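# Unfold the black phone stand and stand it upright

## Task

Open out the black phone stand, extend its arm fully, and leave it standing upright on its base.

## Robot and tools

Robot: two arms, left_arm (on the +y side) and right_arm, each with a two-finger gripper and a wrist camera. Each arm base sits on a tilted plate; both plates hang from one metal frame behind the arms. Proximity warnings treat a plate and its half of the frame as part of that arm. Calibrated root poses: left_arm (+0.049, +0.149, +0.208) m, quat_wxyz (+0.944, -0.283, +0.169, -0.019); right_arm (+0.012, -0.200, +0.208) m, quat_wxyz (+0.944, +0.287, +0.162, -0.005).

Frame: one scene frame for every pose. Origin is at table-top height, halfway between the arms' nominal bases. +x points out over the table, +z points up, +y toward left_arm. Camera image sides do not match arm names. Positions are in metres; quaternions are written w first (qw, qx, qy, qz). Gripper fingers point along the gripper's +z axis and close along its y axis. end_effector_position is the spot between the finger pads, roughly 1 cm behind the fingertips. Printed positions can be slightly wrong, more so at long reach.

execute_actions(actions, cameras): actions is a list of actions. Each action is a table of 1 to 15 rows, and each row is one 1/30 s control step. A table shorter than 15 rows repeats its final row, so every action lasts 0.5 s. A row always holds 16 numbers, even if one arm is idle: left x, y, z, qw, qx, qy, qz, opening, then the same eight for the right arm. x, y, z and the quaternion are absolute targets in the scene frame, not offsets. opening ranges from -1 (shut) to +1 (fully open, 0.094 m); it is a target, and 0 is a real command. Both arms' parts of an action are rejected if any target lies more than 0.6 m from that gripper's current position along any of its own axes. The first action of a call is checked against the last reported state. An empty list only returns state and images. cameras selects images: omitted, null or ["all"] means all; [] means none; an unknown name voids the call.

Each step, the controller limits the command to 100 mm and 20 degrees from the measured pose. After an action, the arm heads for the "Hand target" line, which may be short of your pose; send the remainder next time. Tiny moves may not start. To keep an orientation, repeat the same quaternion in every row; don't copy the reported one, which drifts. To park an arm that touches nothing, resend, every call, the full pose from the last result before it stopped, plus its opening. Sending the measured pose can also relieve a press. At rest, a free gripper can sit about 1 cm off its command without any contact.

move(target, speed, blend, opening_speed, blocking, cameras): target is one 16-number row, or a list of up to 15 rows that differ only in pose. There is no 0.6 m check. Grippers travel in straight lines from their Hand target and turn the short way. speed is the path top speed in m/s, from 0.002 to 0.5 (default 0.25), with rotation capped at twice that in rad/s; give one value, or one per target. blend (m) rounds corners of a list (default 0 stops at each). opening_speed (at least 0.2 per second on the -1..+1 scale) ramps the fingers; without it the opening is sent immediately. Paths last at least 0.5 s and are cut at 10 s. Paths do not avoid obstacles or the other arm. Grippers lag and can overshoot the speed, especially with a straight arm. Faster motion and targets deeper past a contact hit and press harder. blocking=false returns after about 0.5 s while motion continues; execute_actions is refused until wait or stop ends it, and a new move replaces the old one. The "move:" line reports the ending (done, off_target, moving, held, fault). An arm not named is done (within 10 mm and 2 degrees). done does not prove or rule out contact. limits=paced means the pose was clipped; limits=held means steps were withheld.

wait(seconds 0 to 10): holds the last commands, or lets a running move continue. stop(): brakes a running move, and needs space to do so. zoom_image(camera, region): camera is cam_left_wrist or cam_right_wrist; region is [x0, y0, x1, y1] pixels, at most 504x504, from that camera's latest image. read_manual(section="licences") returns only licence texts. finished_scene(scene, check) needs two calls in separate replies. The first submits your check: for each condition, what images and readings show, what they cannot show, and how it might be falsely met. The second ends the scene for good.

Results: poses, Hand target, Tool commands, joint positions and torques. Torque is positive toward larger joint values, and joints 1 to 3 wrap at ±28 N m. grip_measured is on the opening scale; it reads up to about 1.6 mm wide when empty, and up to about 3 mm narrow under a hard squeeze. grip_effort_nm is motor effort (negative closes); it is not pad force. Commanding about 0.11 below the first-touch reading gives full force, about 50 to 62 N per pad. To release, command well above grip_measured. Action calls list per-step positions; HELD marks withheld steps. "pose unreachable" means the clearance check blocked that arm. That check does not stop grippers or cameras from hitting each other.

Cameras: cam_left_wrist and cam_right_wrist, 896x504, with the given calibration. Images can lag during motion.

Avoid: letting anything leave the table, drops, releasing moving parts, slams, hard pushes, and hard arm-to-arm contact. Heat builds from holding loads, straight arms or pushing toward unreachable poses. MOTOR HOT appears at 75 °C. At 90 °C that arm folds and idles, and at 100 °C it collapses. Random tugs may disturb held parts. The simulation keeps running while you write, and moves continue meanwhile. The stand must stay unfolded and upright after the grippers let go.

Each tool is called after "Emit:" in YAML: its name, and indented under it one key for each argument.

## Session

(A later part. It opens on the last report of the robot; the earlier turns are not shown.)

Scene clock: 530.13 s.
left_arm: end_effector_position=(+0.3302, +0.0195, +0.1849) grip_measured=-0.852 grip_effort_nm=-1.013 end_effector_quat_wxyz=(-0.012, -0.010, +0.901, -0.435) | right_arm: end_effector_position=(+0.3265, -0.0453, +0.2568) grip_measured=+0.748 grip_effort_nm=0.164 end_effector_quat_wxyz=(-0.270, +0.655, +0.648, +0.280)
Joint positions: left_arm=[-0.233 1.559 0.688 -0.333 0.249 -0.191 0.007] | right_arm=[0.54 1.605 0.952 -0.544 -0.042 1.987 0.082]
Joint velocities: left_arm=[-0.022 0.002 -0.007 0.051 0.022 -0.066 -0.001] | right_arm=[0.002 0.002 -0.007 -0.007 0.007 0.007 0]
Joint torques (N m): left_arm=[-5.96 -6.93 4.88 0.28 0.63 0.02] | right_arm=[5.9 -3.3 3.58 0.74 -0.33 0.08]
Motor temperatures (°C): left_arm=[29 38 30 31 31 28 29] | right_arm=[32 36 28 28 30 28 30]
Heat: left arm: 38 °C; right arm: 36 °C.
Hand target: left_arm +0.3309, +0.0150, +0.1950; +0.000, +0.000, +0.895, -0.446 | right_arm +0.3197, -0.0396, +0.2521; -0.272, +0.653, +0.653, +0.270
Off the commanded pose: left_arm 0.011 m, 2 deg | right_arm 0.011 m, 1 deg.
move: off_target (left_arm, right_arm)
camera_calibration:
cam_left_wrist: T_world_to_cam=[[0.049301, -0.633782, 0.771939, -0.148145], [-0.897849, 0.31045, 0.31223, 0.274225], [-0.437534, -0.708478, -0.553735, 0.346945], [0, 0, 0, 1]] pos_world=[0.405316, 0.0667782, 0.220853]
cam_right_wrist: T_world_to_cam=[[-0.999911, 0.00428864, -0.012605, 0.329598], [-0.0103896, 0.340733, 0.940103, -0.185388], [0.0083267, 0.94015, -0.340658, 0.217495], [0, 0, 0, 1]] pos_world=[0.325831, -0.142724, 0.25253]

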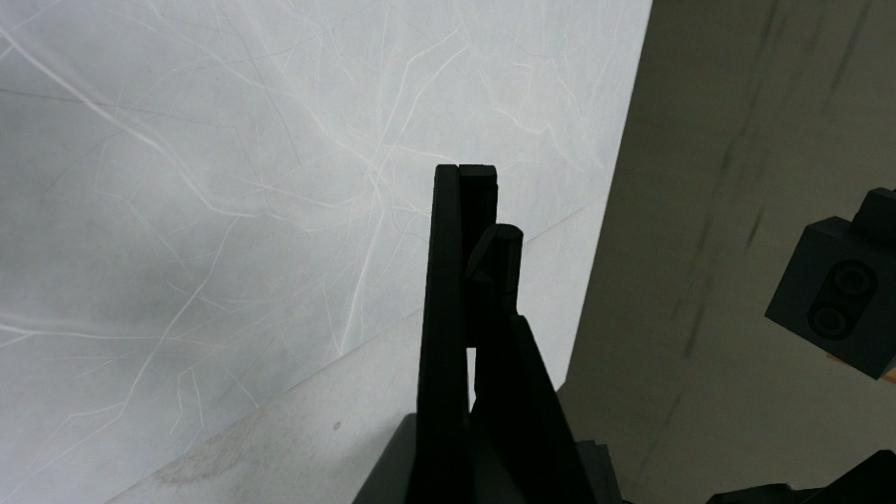

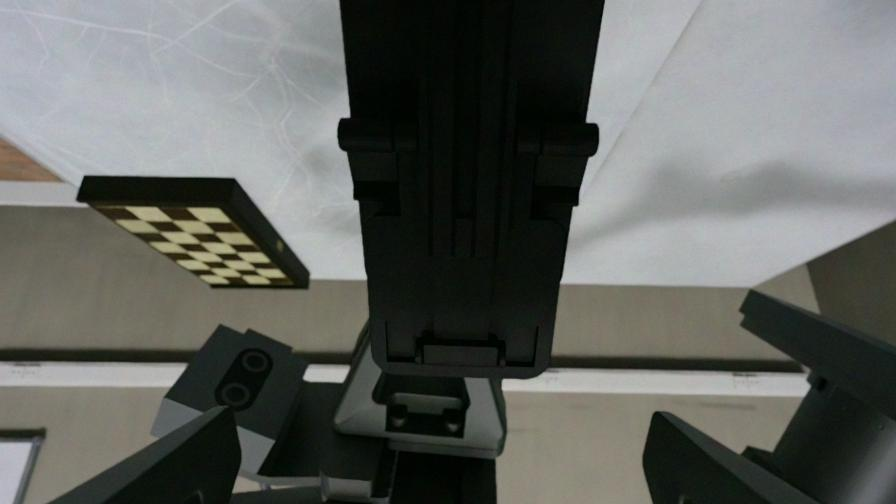

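Emit:
move:
  target: [0.331,0.015,0.195,0,0,0.8949,-0.4462,-0.9,0.313,0.006,0.207,-0.2706,0.6533,0.6533,0.2706,0.75]
  speed: 0.07

Scene clock: 534.33 s.
left_arm: end_effector_position=(+0.3304, +0.0195, +0.1849) grip_measured=-0.852 grip_effort_nm=-1.018 end_effector_quat_wxyz=(-0.012, -0.010, +0.901, -0.434) | right_arm: end_effector_position=(+0.3244, +0.0002, +0.2128) grip_measured=+0.748 grip_effort_nm=0.164 end_effector_quat_wxyz=(-0.268, +0.656, +0.646, +0.282)
Joint positions: left_arm=[-0.233 1.559 0.688 -0.332 0.249 -0.191 0.007] | right_arm=[0.555 1.8 0.898 -0.288 -0.034 2.003 0.082]
Joint velocities: left_arm=[-0.017 0.002 -0.002 0.051 -0.022 0.007 0.001] | right_arm=[-0.012 -0.007 -0.022 0.081 0.037 0.007 -0.001]
Joint torques (N m): left_arm=[-5.89 -6.98 4.81 0.24 0.64 0.02] | right_arm=[6.82 -3.71 3.22 0.76 -0.39 0.1]
Motor temperatures (°C): left_arm=[29 38 30 31 31 28 29] | right_arm=[32 35 28 28 30 28 30]
Heat: left arm: 38 °C; right arm: 35 °C.
Hand target: left_arm +0.3309, +0.0150, +0.1950; +0.000, +0.000, +0.895, -0.446 | right_arm +0.3143, +0.0063, +0.2071; -0.271, +0.653, +0.653, +0.270
Off the commanded pose: left_arm 0.011 m, 2 deg | right_arm 0.014 m, 2 deg.
move: off_target (left_arm, right_arm)
camera_calibration:
cam_left_wrist: T_world_to_cam=[[0.0491224, -0.633954, 0.771809, -0.148031], [-0.898205, 0.309921, 0.311732, 0.274622], [-0.436824, -0.708556, -0.554197, 0.34688], [0, 0, 0, 1]] pos_world=[0.405464, 0.0668276, 0.220883]
cam_right_wrist: T_world_to_cam=[[-0.999807, 0.0108906, -0.0163726, 0.327589], [-0.0116971, 0.339898, 0.94039, -0.159256], [0.0158064, 0.940399, -0.339705, 0.157093], [0, 0, 0, 1]] pos_world=[0.32318, -0.0971674, 0.208491]

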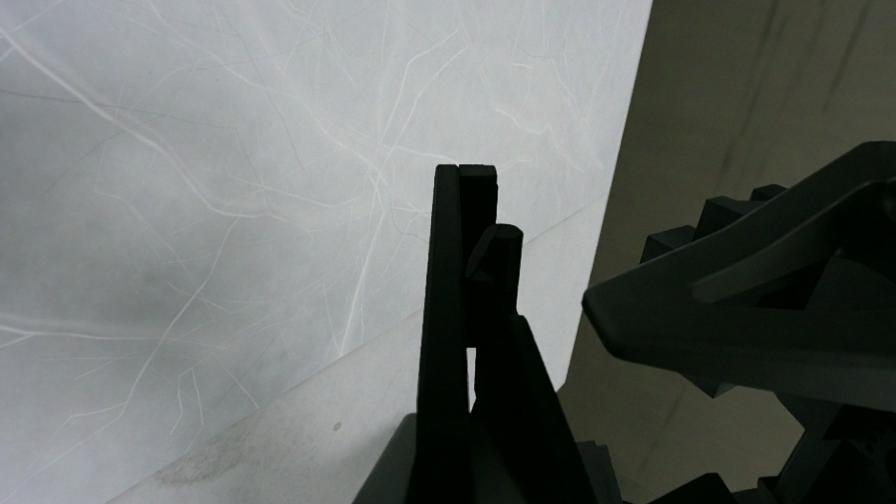

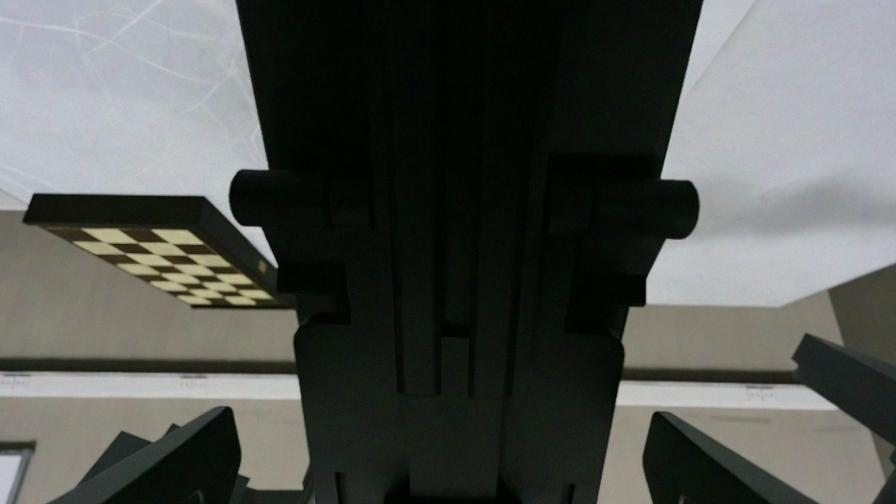

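Emit:
move:
  target: [0.331,0.015,0.195,0,0,0.8949,-0.4462,-0.9,0.309,0.013,0.2,-0.2706,0.6533,0.6533,0.2706,0.75]
  speed: 0.05

Scene clock: 537.83 s.
left_arm: end_effector_position=(+0.3305, +0.0195, +0.1849) grip_measured=-0.852 grip_effort_nm=-1.013 end_effector_quat_wxyz=(-0.012, -0.010, +0.901, -0.434) | right_arm: end_effector_position=(+0.3202, +0.0071, +0.2066) grip_measured=+0.748 grip_effort_nm=0.159 end_effector_quat_wxyz=(-0.268, +0.656, +0.646, +0.284)
Joint positions: left_arm=[-0.233 1.559 0.688 -0.332 0.249 -0.191 0.007] | right_arm=[0.563 1.824 0.878 -0.242 -0.032 2.009 0.082]
Joint velocities: left_arm=[-0.002 -0.002 -0.022 0.022 0.037 0.037 0] | right_arm=[-0.017 0.022 -0.017 -0.081 0.022 0.007 0]
Joint torques (N m): left_arm=[-5.82 -6.89 4.81 0.23 0.65 -0.02] | right_arm=[6.98 -3.55 3.06 0.74 -0.35 0.08]
Motor temperatures (°C): left_arm=[29 38 30 31 31 28 29] | right_arm=[33 35 28 28 30 28 30]
Heat: left arm: 38 °C; right arm: 35 °C.
Hand target: left_arm +0.3309, +0.0150, +0.1950; +0.000, +0.000, +0.895, -0.446 | right_arm +0.3090, +0.0130, +0.2001; -0.271, +0.653, +0.653, +0.270
Off the commanded pose: left_arm 0.011 m, 2 deg | right_arm 0.014 m, 2 deg.
move: off_target (left_arm, right_arm)
camera_calibration:
cam_left_wrist: T_world_to_cam=[[0.0490351, -0.633896, 0.771862, -0.148033], [-0.898369, 0.309736, 0.311444, 0.274815], [-0.436496, -0.708689, -0.554284, 0.346829], [0, 0, 0, 1]] pos_world=[0.405534, 0.0668366, 0.220913]
cam_right_wrist: T_world_to_cam=[[-0.999763, 0.0118371, -0.0182477, 0.323567], [-0.0131652, 0.338495, 0.940876, -0.155396], [0.017314, 0.940894, -0.338259, 0.147836], [0, 0, 0, 1]] pos_world=[0.318885, -0.0903272, 0.202119]

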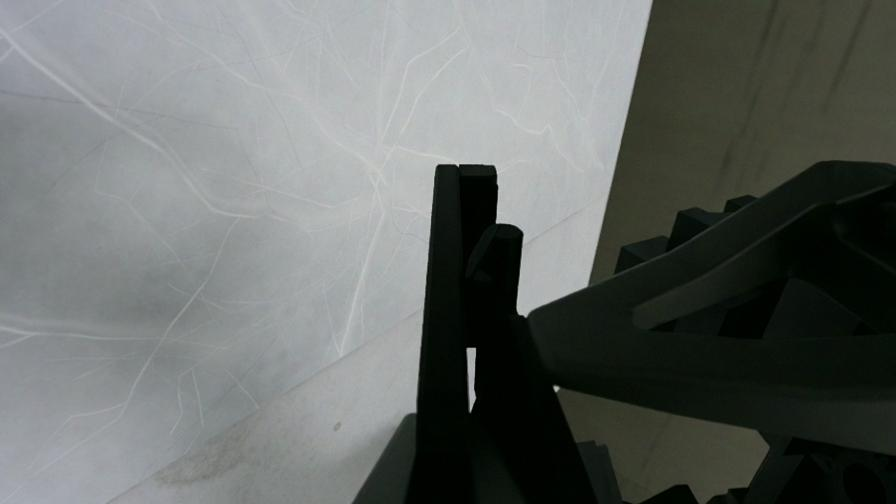

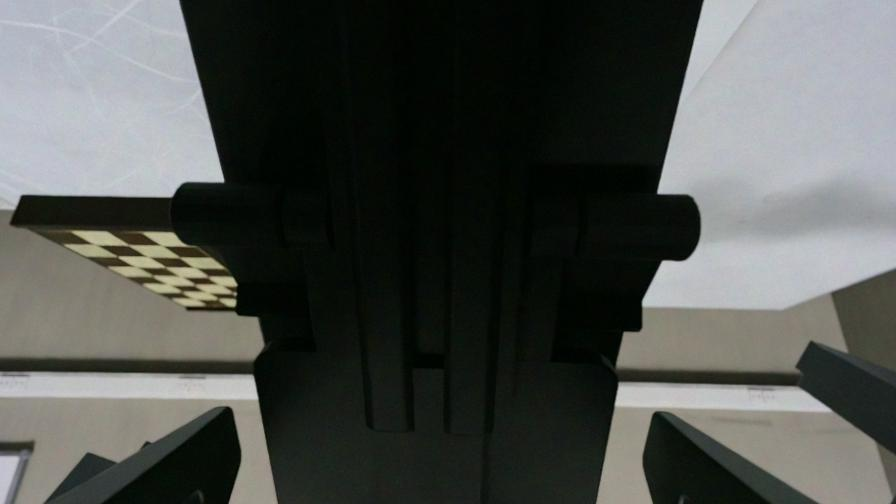

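Emit:
move:
  target: [0.331,0.015,0.195,0,0,0.8949,-0.4462,-0.9,0.312,0.013,0.2,-0.2706,0.6533,0.6533,0.2706,0.18]
  speed: 0.03
  opening_speed: 0.3

Scene clock: 542.13 s.
left_arm: end_effector_position=(+0.3305, +0.0195, +0.1849) grip_measured=-0.852 grip_effort_nm=-1.013 end_effector_quat_wxyz=(-0.012, -0.010, +0.901, -0.434) | right_arm: end_effector_position=(+0.3216, +0.0070, +0.2067) grip_measured=+0.318 grip_effort_nm=-0.989 end_effector_quat_wxyz=(-0.266, +0.657, +0.645, +0.285)
Joint positions: left_arm=[-0.233 1.559 0.688 -0.332 0.249 -0.191 0.007] | right_arm=[0.563 1.824 0.878 -0.237 -0.029 2.01 0.062]
Joint velocities: left_arm=[-0.012 0.027 -0.007 -0.066 -0.081 0.007 -0.001] | right_arm=[-0.032 -0.012 0.037 0.066 0.022 0.022 0]
Joint torques (N m): left_arm=[-5.9 -6.87 4.82 0.22 0.65 0.02] | right_arm=[6.39 -3.32 3.73 0.69 -0.4 0.05]
Motor temperatures (°C): left_arm=[29 38 30 31 31 28 29] | right_arm=[33 35 28 28 30 28 30]
Heat: left arm: 38 °C; right arm: 35 °C.
Hand target: left_arm +0.3309, +0.0150, +0.1949; +0.000, +0.000, +0.895, -0.446 | right_arm +0.3120, +0.0128, +0.2002; -0.271, +0.653, +0.653, +0.271
Off the commanded pose: left_arm 0.011 m, 2 deg | right_arm 0.013 m, 2 deg.
move: off_target (left_arm, right_arm)
camera_calibration:
cam_left_wrist: T_world_to_cam=[[0.0490351, -0.633896, 0.771862, -0.148033], [-0.898369, 0.309736, 0.311444, 0.274815], [-0.436496, -0.708689, -0.554284, 0.346829], [0, 0, 0, 1]] pos_world=[0.405534, 0.0668366, 0.220913]
cam_right_wrist: T_world_to_cam=[[-0.999625, 0.0161462, -0.0221009, 0.325636], [-0.015317, 0.339192, 0.940592, -0.154671], [0.0226834, 0.940578, -0.338818, 0.146228], [0, 0, 0, 1]] pos_world=[0.319828, -0.0903334, 0.202224]

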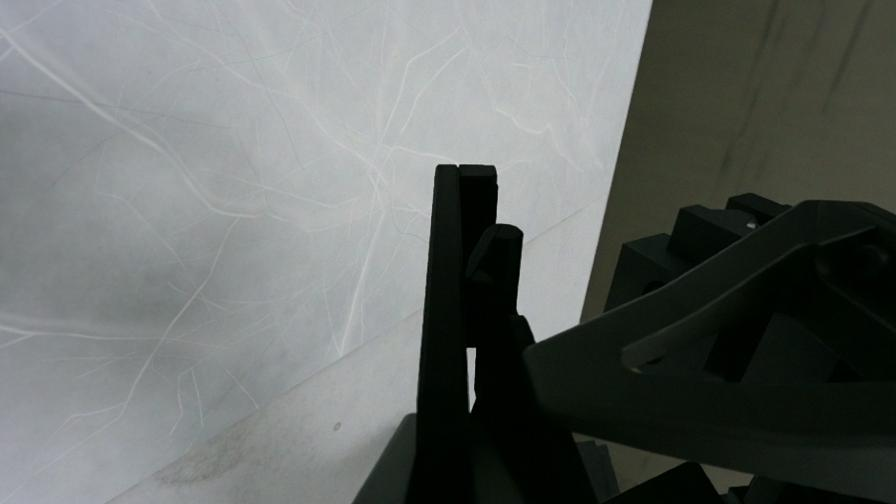

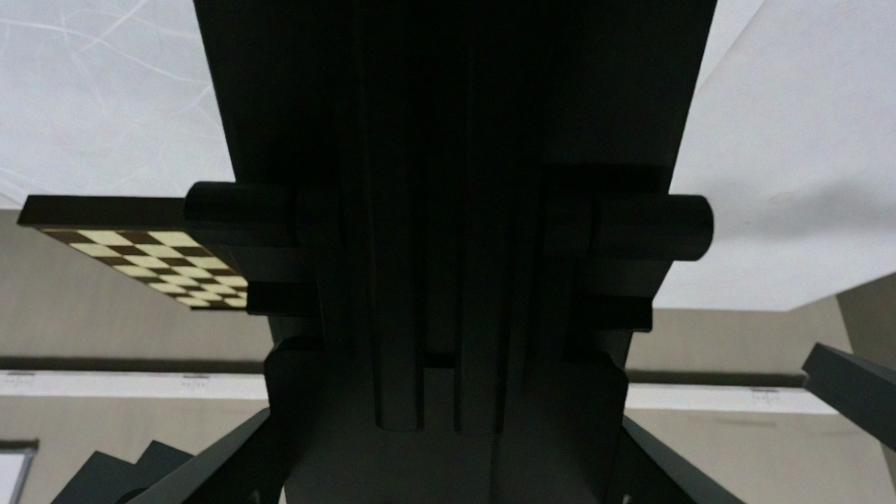

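Emit:
move:
  target:
    - [0.331,0.015,0.195,0,0,0.8949,-0.4462,-0.9,0.312,-0.0065,0.217,-0.3428,0.6184,0.6184,0.3428,0.18]
  speed: 0.04

Scene clock: 552.60 s.
left_arm: end_effector_position=(+0.3269, +0.0142, +0.1898) grip_measured=-0.851 grip_effort_nm=-1.013 end_effector_quat_wxyz=(-0.018, -0.009, +0.895, -0.445) | right_arm: end_effector_position=(+0.3181, -0.0004, +0.2114) grip_measured=+0.318 grip_effort_nm=-0.989 end_effector_quat_wxyz=(-0.332, +0.626, +0.618, +0.341)
Joint positions: left_arm=[-0.246 1.559 0.684 -0.333 0.27 -0.204 0.007] | right_arm=[0.451 1.777 0.801 -0.163 -0.258 1.918 0.062]
Joint velocities: left_arm=[-0.007 -0.012 -0.017 0.037 -0.081 0.007 0] | right_arm=[-0.002 0.002 -0.002 0.037 0.007 -0.022 0.001]
Joint torques (N m): left_arm=[-4.7 -6.82 5.26 0.25 0.41 0.13] | right_arm=[4.31 -8.16 2.18 0.27 -0.83 -0.22]
Motor temperatures (°C): left_arm=[30 39 30 31 31 28 29] | right_arm=[33 35 28 28 30 28 30]
Heat: left arm: 39 °C; right arm: 35 °C.
Hand target: left_arm +0.3309, +0.0149, +0.1951; +0.000, +0.000, +0.895, -0.446 | right_arm +0.3123, -0.0065, +0.2167; -0.342, +0.619, +0.619, +0.343
Off the commanded pose: left_arm 0.007 m, 2 deg | right_arm 0.010 m, 1 deg.
move: done
camera_calibration:
cam_left_wrist: T_world_to_cam=[[0.0516676, -0.615453, 0.786479, -0.158921], [-0.893169, 0.323816, 0.312077, 0.269724], [-0.446743, -0.718583, -0.532972, 0.343637], [0, 0, 0, 1]] pos_world=[0.402638, 0.0617817, 0.223962]
cam_right_wrist: T_world_to_cam=[[-0.99993, 0.00618598, -0.010106, 0.319938], [-0.00903716, 0.153467, 0.988112, -0.168777], [0.00766338, 0.988134, -0.153401, 0.120484], [0, 0, 0, 1]] pos_world=[0.317467, -0.0951316, 0.188486]

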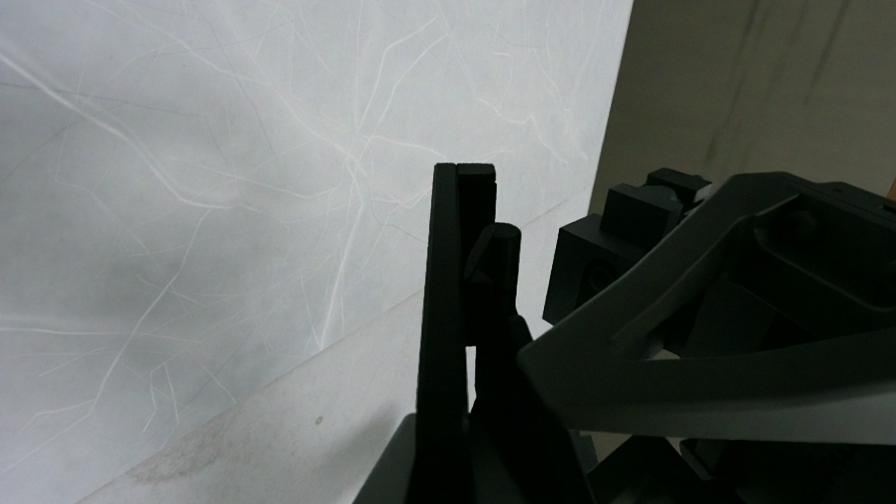

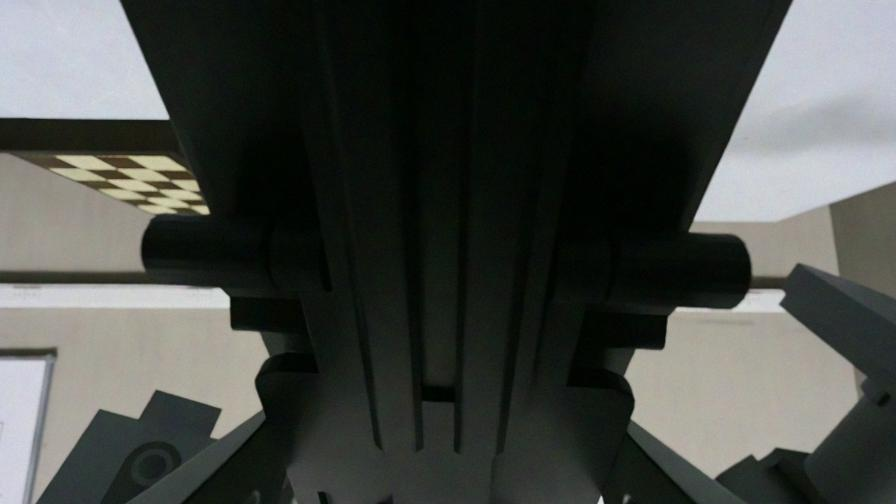

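Emit:
move:
  target:
    - [0.331,0.015,0.195,0,0,0.8949,-0.4462,-0.9,0.312,-0.025,0.235,-0.3428,0.6184,0.6184,0.3428,0.18]
  speed: 0.04

Scene clock: 556.17 s.
left_arm: end_effector_position=(+0.3279, +0.0062, +0.1996) grip_measured=-0.851 grip_effort_nm=-1.018 end_effector_quat_wxyz=(-0.014, -0.003, +0.883, -0.470) | right_arm: end_effector_position=(+0.3190, -0.0139, +0.2290) grip_measured=+0.318 grip_effort_nm=-0.984 end_effector_quat_wxyz=(-0.334, +0.623, +0.615, +0.350)
Joint positions: left_arm=[-0.257 1.559 0.684 -0.317 0.32 -0.204 0.007] | right_arm=[0.447 1.692 0.798 -0.229 -0.272 1.913 0.062]
Joint velocities: left_arm=[-0.017 -0.012 0.002 0.007 -0.037 -0.022 0] | right_arm=[-0.002 0.017 -0.012 -0.051 -0.037 -0.022 0]
Joint torques (N m): left_arm=[-3.62 -6.78 5.34 0.11 -0.09 0.15] | right_arm=[3.73 -8.92 3.21 -0.08 -0.74 -0.2]
Motor temperatures (°C): left_arm=[30 39 30 31 31 28 29] | right_arm=[32 35 28 28 30 28 31]
Heat: left arm: 39 °C; right arm: 35 °C.
Hand target: left_arm +0.3310, +0.0150, +0.1953; -0.001, +0.000, +0.895, -0.447 | right_arm +0.3116, -0.0241, +0.2345; -0.342, +0.619, +0.618, +0.343
Off the commanded pose: left_arm 0.010 m, 3 deg | right_arm 0.014 m, 1 deg.
move: off_target (left_arm, right_arm)
camera_calibration:
cam_left_wrist: T_world_to_cam=[[0.0385838, -0.571065, 0.819998, -0.174254], [-0.894755, 0.345606, 0.282789, 0.276378], [-0.444887, -0.744608, -0.497628, 0.336055], [0, 0, 0, 1]] pos_world=[0.403521, 0.055201, 0.231961]
cam_right_wrist: T_world_to_cam=[[-0.999738, 0.0119827, -0.0195106, 0.323242], [-0.0176894, 0.136807, 0.99044, -0.182126], [0.0145373, 0.990525, -0.136559, 0.130514], [0, 0, 0, 1]] pos_world=[0.318039, -0.108235, 0.204514]

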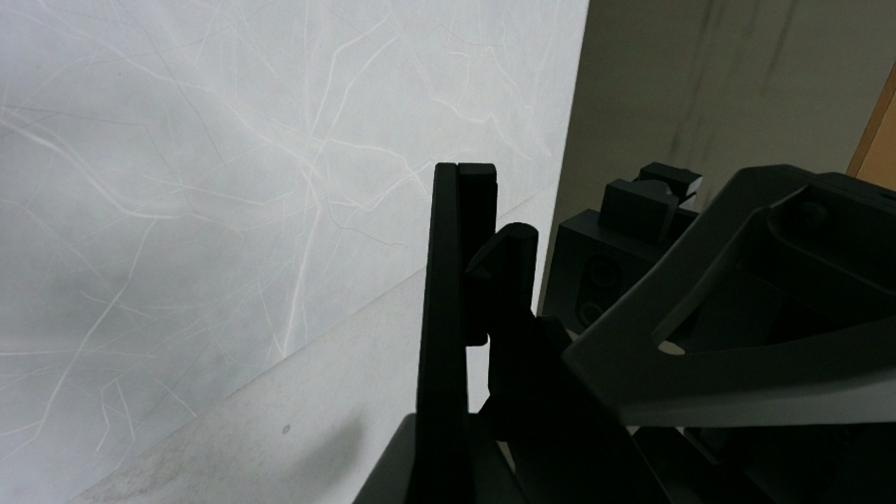

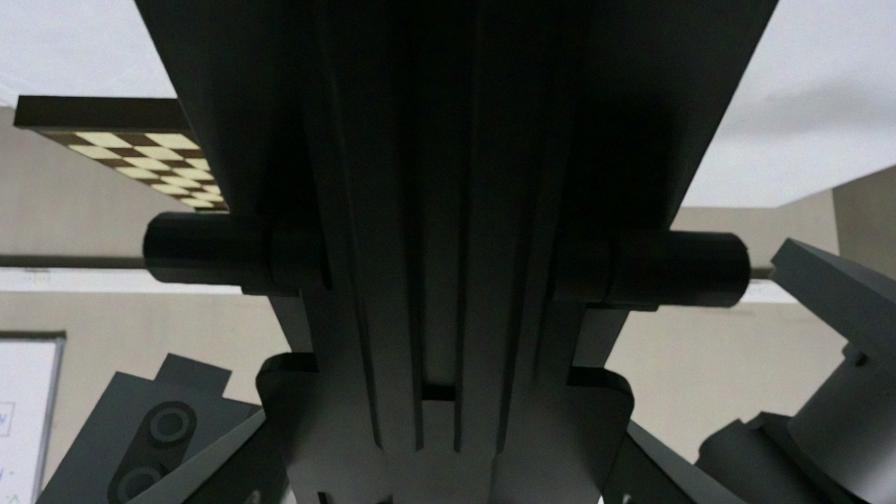

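Emit:
move:
  target:
    - [0.331,0.02,0.19,0,0,0.8949,-0.4462,-0.9,0.312,-0.045,0.25,-0.3428,0.6184,0.6184,0.3428,0.18]
  speed: 0.04

Scene clock: 559.13 s.
left_arm: end_effector_position=(+0.3273, +0.0018, +0.2064) grip_measured=-0.851 grip_effort_nm=-1.018 end_effector_quat_wxyz=(-0.014, +0.004, +0.872, -0.490) | right_arm: end_effector_position=(+0.3174, -0.0279, +0.2469) grip_measured=+0.318 grip_effort_nm=-0.984 end_effector_quat_wxyz=(-0.344, +0.616, +0.610, +0.360)
Joint positions: left_arm=[-0.257 1.559 0.684 -0.313 0.365 -0.193 0.007] | right_arm=[0.433 1.61 0.798 -0.305 -0.309 1.902 0.062]
Joint velocities: left_arm=[-0.017 0.012 0.007 0.007 -0.037 -0.022 0.001] | right_arm=[-0.012 0.012 -0.012 -0.007 -0.051 -0.037 0]
Joint torques (N m): left_arm=[-1.25 -6.67 5.2 0.01 -0.43 0.36] | right_arm=[3.1 -8.76 4.38 -0.4 -0.46 -0.26]
Motor temperatures (°C): left_arm=[29 39 30 31 31 28 30] | right_arm=[32 35 28 28 30 28 31]
Heat: left arm: 39 °C; right arm: 35 °C.
Hand target: left_arm +0.3305, +0.0199, +0.1908; -0.002, +0.000, +0.895, -0.447 | right_arm +0.3113, -0.0436, +0.2496; -0.342, +0.619, +0.618, +0.344
Off the commanded pose: left_arm 0.025 m, 6 deg | right_arm 0.018 m, 2 deg.
move: off_target (left_arm, right_arm)
camera_calibration:
cam_left_wrist: T_world_to_cam=[[0.0274072, -0.533516, 0.845346, -0.183961], [-0.892834, 0.367247, 0.260724, 0.279219], [-0.449551, -0.761899, -0.466276, 0.330991], [0, 0, 0, 1]] pos_world=[0.403136, 0.0514931, 0.237044]
cam_right_wrist: T_world_to_cam=[[-0.999722, 0.0105445, -0.0211002, 0.322542], [-0.0198849, 0.10444, 0.994332, -0.199126], [0.0126885, 0.994475, -0.104201, 0.139573], [0, 0, 0, 1]] pos_world=[0.316722, -0.121406, 0.219347]

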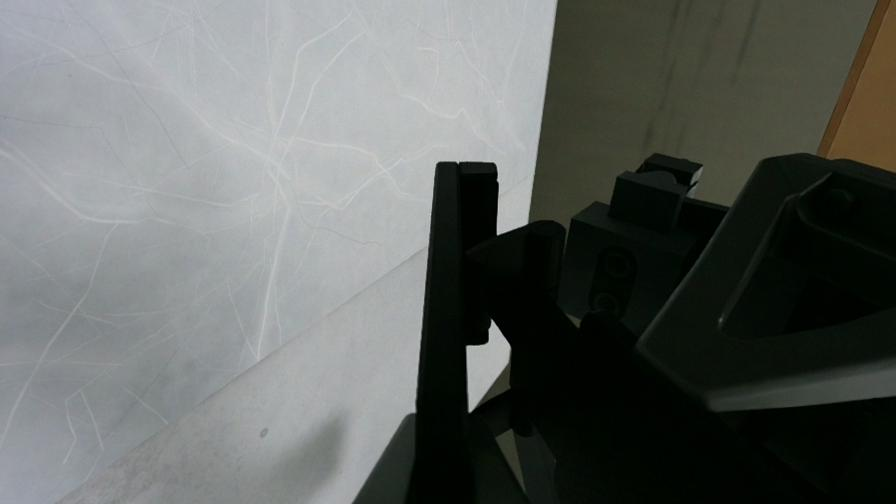

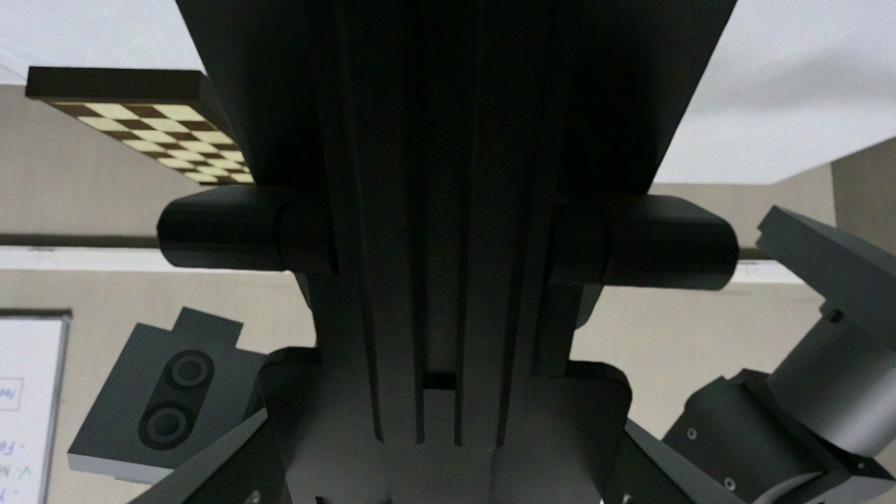

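Emit:
move:
  target:
    - [0.331,0.02,0.172,0,0,0.7933,-0.6087,-0.9,0.312,-0.062,0.267,-0.3799,0.5964,0.5964,0.3799,0.18]
  speed: 0.04

Scene clock: 568.50 s.
left_arm: end_effector_position=(+0.3204, +0.0125, +0.1800) grip_measured=-0.851 grip_effort_nm=-1.013 end_effector_quat_wxyz=(-0.011, +0.007, +0.788, -0.616) | right_arm: end_effector_position=(+0.3161, -0.0462, +0.2631) grip_measured=+0.318 grip_effort_nm=-0.979 end_effector_quat_wxyz=(-0.383, +0.593, +0.592, +0.390)
Joint positions: left_arm=[0.021 1.748 0.67 -0.266 0.756 0.131 0.007] | right_arm=[0.352 1.544 0.798 -0.381 -0.458 1.831 0.062]
Joint velocities: left_arm=[-0.002 -0.027 -0.002 0.037 -0.007 0.066 0] | right_arm=[0.012 0.007 -0.007 -0.007 0.066 -0.022 0]
Joint torques (N m): left_arm=[-0.99 -5.03 5.52 -0.38 0.44 0.22] | right_arm=[2.65 -9.14 3.95 -0.27 -0.48 -0.28]
Motor temperatures (°C): left_arm=[29 38 30 30 31 28 30] | right_arm=[32 37 28 28 30 28 31]
Heat: left arm: 38 °C; right arm: 37 °C.
Hand target: left_arm +0.3294, +0.0204, +0.1704; +0.000, +0.001, +0.795, -0.607 | right_arm +0.3115, -0.0609, +0.2664; -0.379, +0.597, +0.596, +0.381
Off the commanded pose: left_arm 0.015 m, 2 deg | right_arm 0.017 m, 1 deg.
move: off_target (left_arm, right_arm)
camera_calibration:
cam_left_wrist: T_world_to_cam=[[0.022772, -0.256835, 0.966187, -0.179453], [-0.893819, 0.427701, 0.134759, 0.29835], [-0.44785, -0.866665, -0.219824, 0.28013], [0, 0, 0, 1]] pos_world=[0.396213, 0.0690844, 0.194759]
cam_right_wrist: T_world_to_cam=[[-0.999898, -0.00195223, -0.0141206, 0.319448], [-0.0141027, -0.00889692, 0.999861, -0.221812], [-0.00207759, 0.999959, 0.00886848, 0.134652], [0, 0, 0, 1]] pos_world=[0.316567, -0.135996, 0.225098]

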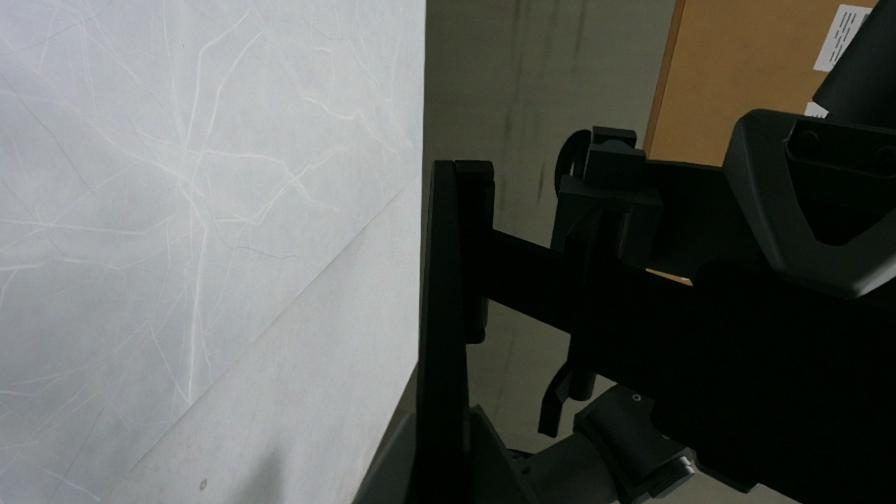

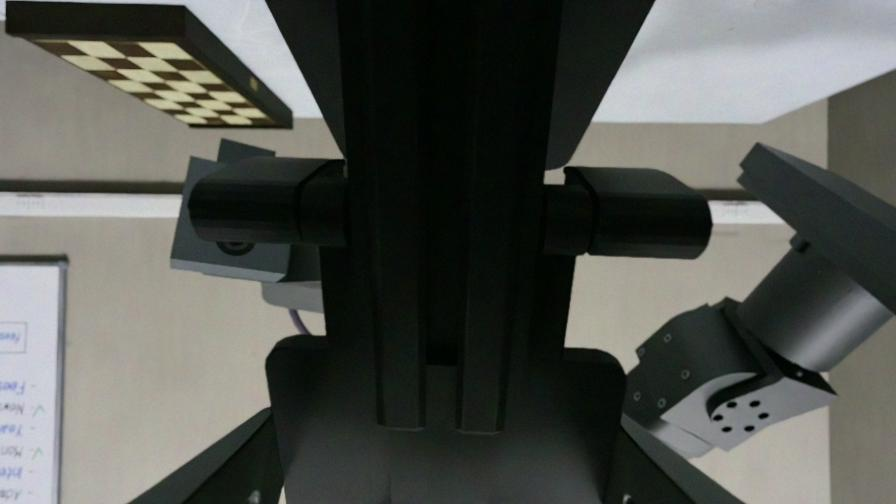

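Emit:
move:
  target:
    - [0.331,0.02,0.15,0,0,0.7071,-0.7071,-0.9,0.312,-0.083,0.273,-0.4056,0.579,0.579,0.4056,0.18]
  speed: 0.04

Scene clock: 575.93 s.
left_arm: end_effector_position=(+0.3199, +0.0121, +0.1528) grip_measured=-0.851 grip_effort_nm=-1.013 end_effector_quat_wxyz=(-0.011, +0.019, +0.715, -0.699) | right_arm: end_effector_position=(+0.3173, -0.0691, +0.2644) grip_measured=+0.318 grip_effort_nm=-0.994 end_effector_quat_wxyz=(-0.400, +0.579, +0.578, +0.412)
Joint positions: left_arm=[0.163 2.045 0.826 -0.415 0.977 0.468 0.007] | right_arm=[0.246 1.506 0.798 -0.45 -0.567 1.73 0.062]
Joint velocities: left_arm=[-0.012 0.012 -0.017 -0.022 -0.007 -0.007 0] | right_arm=[0.007 -0.022 -0.002 0.037 0.022 -0.066 0]
Joint torques (N m): left_arm=[-1.37 -5.79 3.58 -1.02 0.89 0.08] | right_arm=[2.47 -9.02 4.3 -0.57 -0.7 -0.25]
Motor temperatures (°C): left_arm=[29 38 30 30 31 28 30] | right_arm=[32 38 28 28 30 28 31]
Heat: left arm: 38 °C; right arm: 38 °C.
Hand target: left_arm +0.3289, +0.0194, +0.1489; +0.000, +0.001, +0.708, -0.706 | right_arm +0.3117, -0.0817, +0.2723; -0.404, +0.580, +0.579, +0.406
Off the commanded pose: left_arm 0.014 m, 3 deg | right_arm 0.017 m, 1 deg.
move: off_target (left_arm, right_arm)
camera_calibration:
cam_left_wrist: T_world_to_cam=[[0.00802247, -0.0384062, 0.99923, -0.156236], [-0.886743, 0.461593, 0.0248611, 0.315807], [-0.462193, -0.88626, -0.0303533, 0.249415], [0, 0, 0, 1]] pos_world=[0.396571, 0.0692713, 0.155835]
cam_right_wrist: T_world_to_cam=[[-0.999812, 0.00312598, -0.019114, 0.322241], [-0.0192983, -0.0771546, 0.996832, -0.225599], [0.00164134, 0.997014, 0.0772004, 0.13812], [0, 0, 0, 1]] pos_world=[0.3176, -0.156121, 0.22038]

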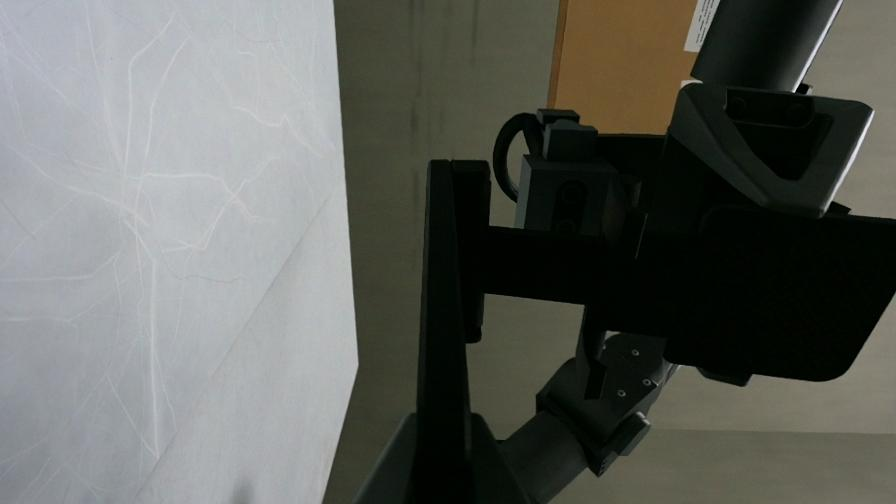

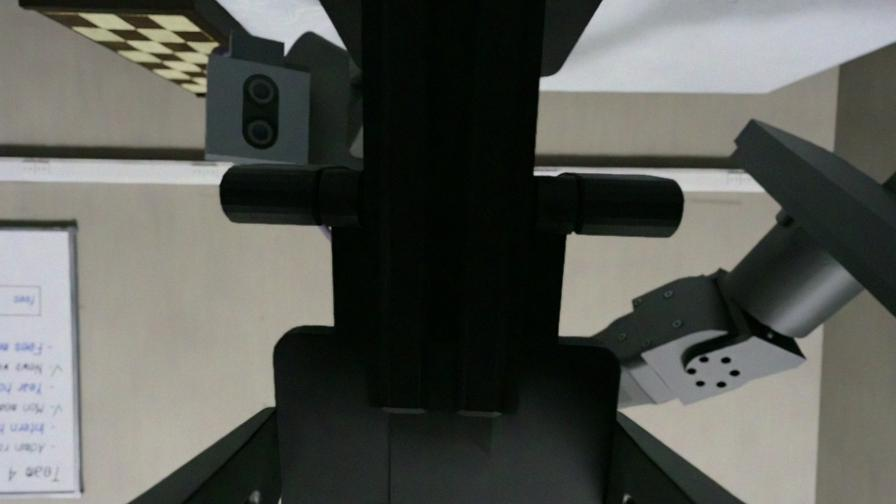

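Emit:
zoom_image:
  camera: "cam_left_wrist"
  region: [420, 60, 896, 400]

Emit:
zoom_image:
  camera: "cam_right_wrist"
  region: [200, 100, 700, 504]

Scaled by 1.059.

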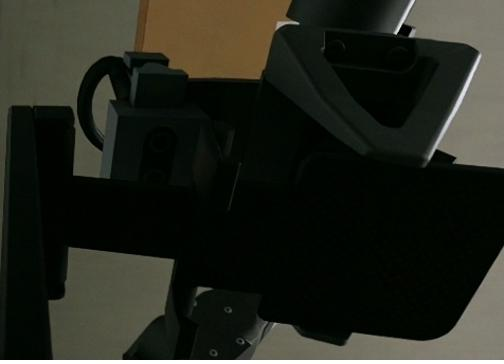

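Scaled by 1.008.

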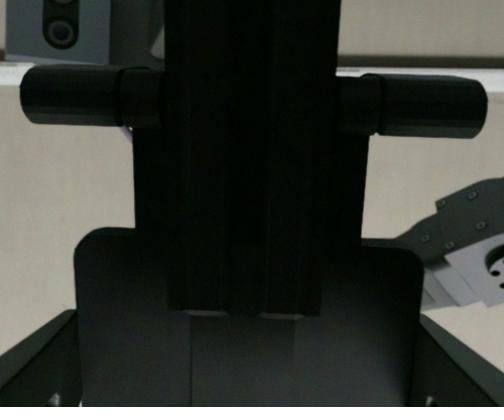

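Emit:
execute_actions:
  actions: []

Scene clock: 597.53 s.
left_arm: end_effector_position=(+0.3198, +0.0121, +0.1528) grip_measured=-0.851 grip_effort_nm=-1.009 end_effector_quat_wxyz=(-0.011, +0.019, +0.715, -0.699) | right_arm: end_effector_position=(+0.3172, -0.0691, +0.2645) grip_measured=+0.318 grip_effort_nm=-0.994 end_effector_quat_wxyz=(-0.401, +0.579, +0.578, +0.412)
Joint positions: left_arm=[0.163 2.045 0.826 -0.416 0.977 0.468 0.007] | right_arm=[0.246 1.506 0.798 -0.45 -0.568 1.729 0.062]
Joint velocities: left_arm=[-0.022 0.002 -0.022 0.037 -0.007 -0.037 0.001] | right_arm=[-0.002 0.002 0.002 -0.022 0.007 0.022 0.001]
Joint torques (N m): left_arm=[-1.43 -5.78 3.55 -1.04 0.88 0.08] | right_arm=[2.36 -8.91 4.3 -0.51 -0.71 -0.24]
Motor temperatures (°C): left_arm=[29 38 30 30 31 28 30] | right_arm=[31 39 29 28 30 28 31]
Heat: left arm: 38 °C; right arm: 39 °C.
Hand target: left_arm +0.3288, +0.0193, +0.1489; +0.000, +0.001, +0.708, -0.706 | right_arm +0.3117, -0.0817, +0.2723; -0.404, +0.580, +0.579, +0.406
Tool commands: left_gripper/opening=-0.9 right_gripper/opening=+0.18
Off the commanded pose: left_arm 0.014 m, 3 deg | right_arm 0.017 m, 1 deg.
camera_calibration:
cam_left_wrist: T_world_to_cam=[[0.00789391, -0.0382163, 0.999238, -0.156254], [-0.886568, 0.46194, 0.0246709, 0.31567], [-0.462531, -0.886087, -0.0302348, 0.249454], [0, 0, 0, 1]] pos_world=[0.396476, 0.0692459, 0.15589]
cam_right_wrist: T_world_to_cam=[[-0.999813, 0.00265871, -0.0191365, 0.322112], [-0.0192854, -0.0778581, 0.996778, -0.225748], [0.00116021, 0.996961, 0.0778948, 0.138035], [0, 0, 0, 1]] pos_world=[0.317538, -0.156048, 0.220432]

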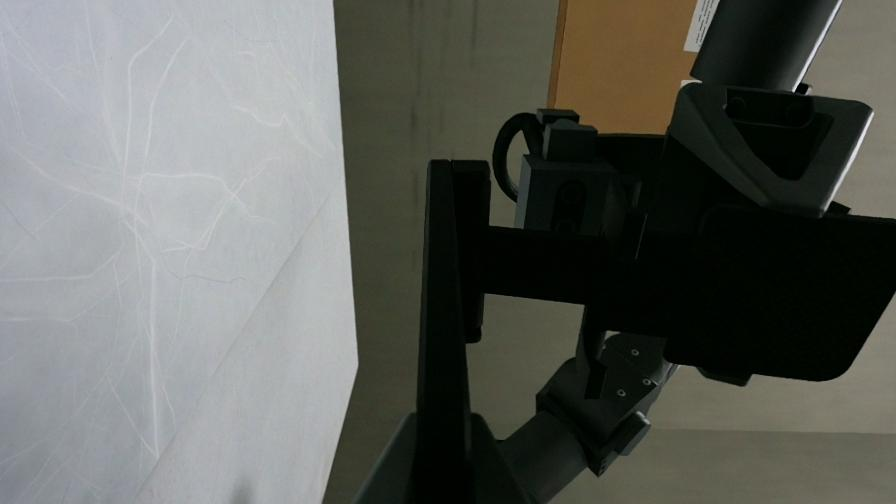

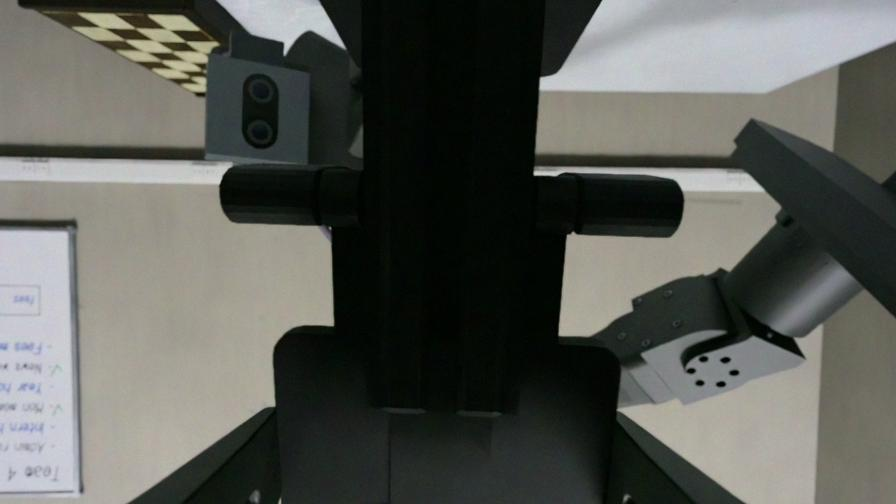

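Emit:
zoom_image:
  camera: "cam_right_wrist"
  region: [210, 0, 700, 504]

Emit:
zoom_image:
  camera: "cam_left_wrist"
  region: [400, 60, 896, 504]

Scaled by 1.000.

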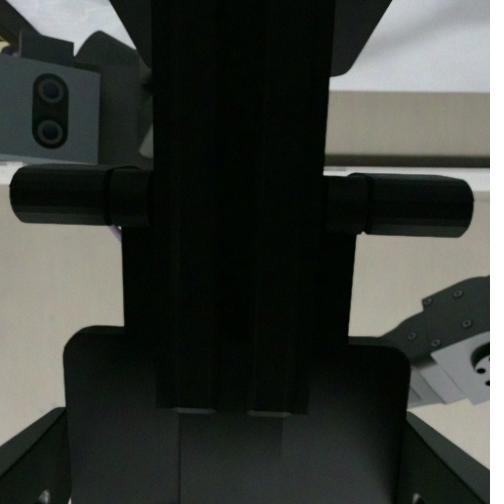

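Scaled by 1.016.

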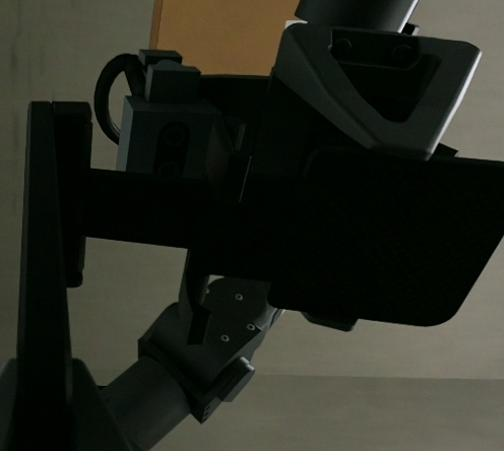

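Emit:
move:
  target: [0.331,0.02,0.15,0,0,0.7071,-0.7071,-0.9,0.312,-0.078,0.298,-0.4056,0.579,0.579,0.4056,0.12]
  speed: 0.03

Scene clock: 618.23 s.
left_arm: end_effector_position=(+0.3183, +0.0121, +0.1608) grip_measured=-0.851 grip_effort_nm=-1.013 end_effector_quat_wxyz=(-0.016, +0.012, +0.701, -0.713) | right_arm: end_effector_position=(+0.3167, -0.0679, +0.2784) grip_measured=+0.318 grip_effort_nm=-0.989 end_effector_quat_wxyz=(-0.397, +0.586, +0.579, +0.404)
Joint positions: left_arm=[0.163 2.045 0.826 -0.445 1.013 0.477 0.007] | right_arm=[0.295 1.469 0.814 -0.479 -0.528 1.79 0.062]
Joint velocities: left_arm=[0.012 0.002 -0.007 0.007 0.037 -0.051 -0.001] | right_arm=[-0.012 -0.027 -0.012 -0.007 -0.051 0.007 -0.001]
Joint torques (N m): left_arm=[-1.29 -6 4.11 -0.82 0.52 -0.06] | right_arm=[4.63 -9.21 5.57 -0.43 -0.78 0.06]
Motor temperatures (°C): left_arm=[28 38 30 30 32 28 30] | right_arm=[31 39 29 28 30 28 32]
Heat: left arm: 38 °C; right arm: 39 °C.
Hand target: left_arm +0.3305, +0.0203, +0.1503; +0.000, +0.000, +0.708, -0.707 | right_arm +0.3118, -0.0766, +0.2970; -0.405, +0.579, +0.578, +0.407
Off the commanded pose: left_arm 0.018 m, 2 deg | right_arm 0.023 m, 1 deg.
move: off_target (left_arm, right_arm)
camera_calibration:
cam_left_wrist: T_world_to_cam=[[0.0257628, 0.000314638, 0.999668, -0.170386], [-0.887067, 0.461082, 0.0227158, 0.314614], [-0.460922, -0.887357, 0.0121579, 0.241727], [0, 0, 0, 1]] pos_world=[0.394891, 0.0694894, 0.160244]
cam_right_wrist: T_world_to_cam=[[-0.999928, 0.00725679, -0.00951023, 0.319576], [-0.00991466, -0.057896, 0.998273, -0.241549], [0.00669366, 0.998296, 0.0579638, 0.139627], [0, 0, 0, 1]] pos_world=[0.316224, -0.155693, 0.236078]

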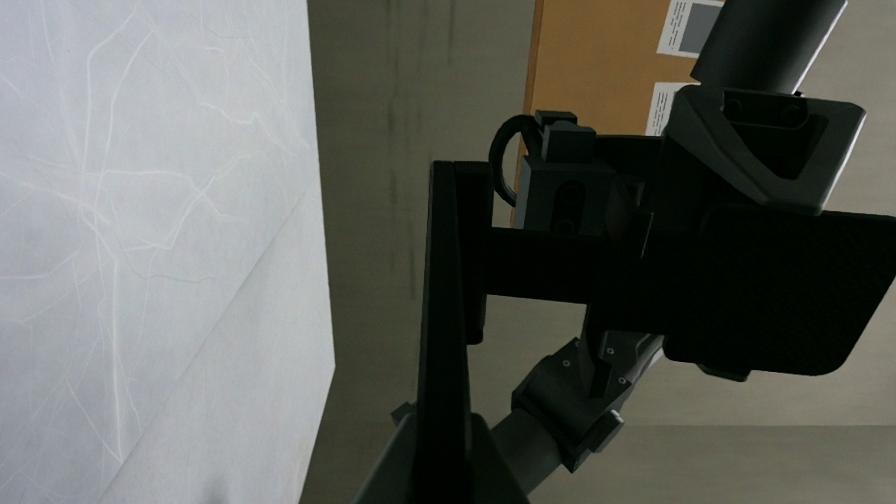

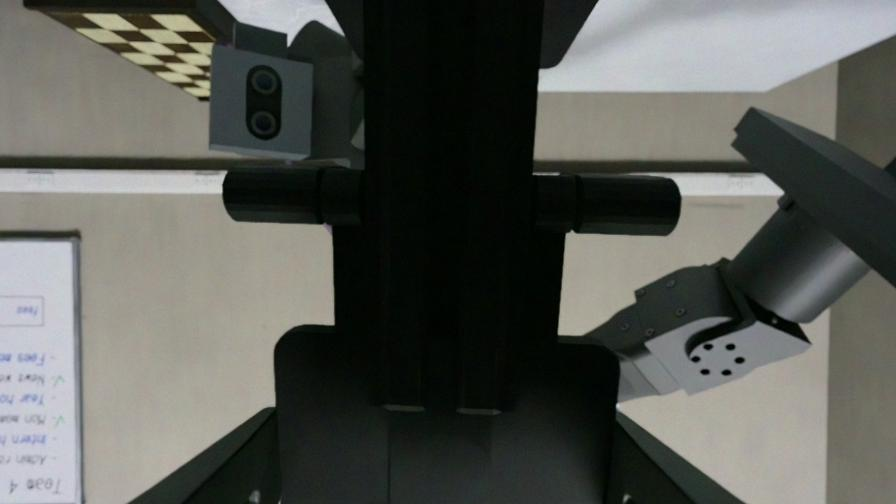

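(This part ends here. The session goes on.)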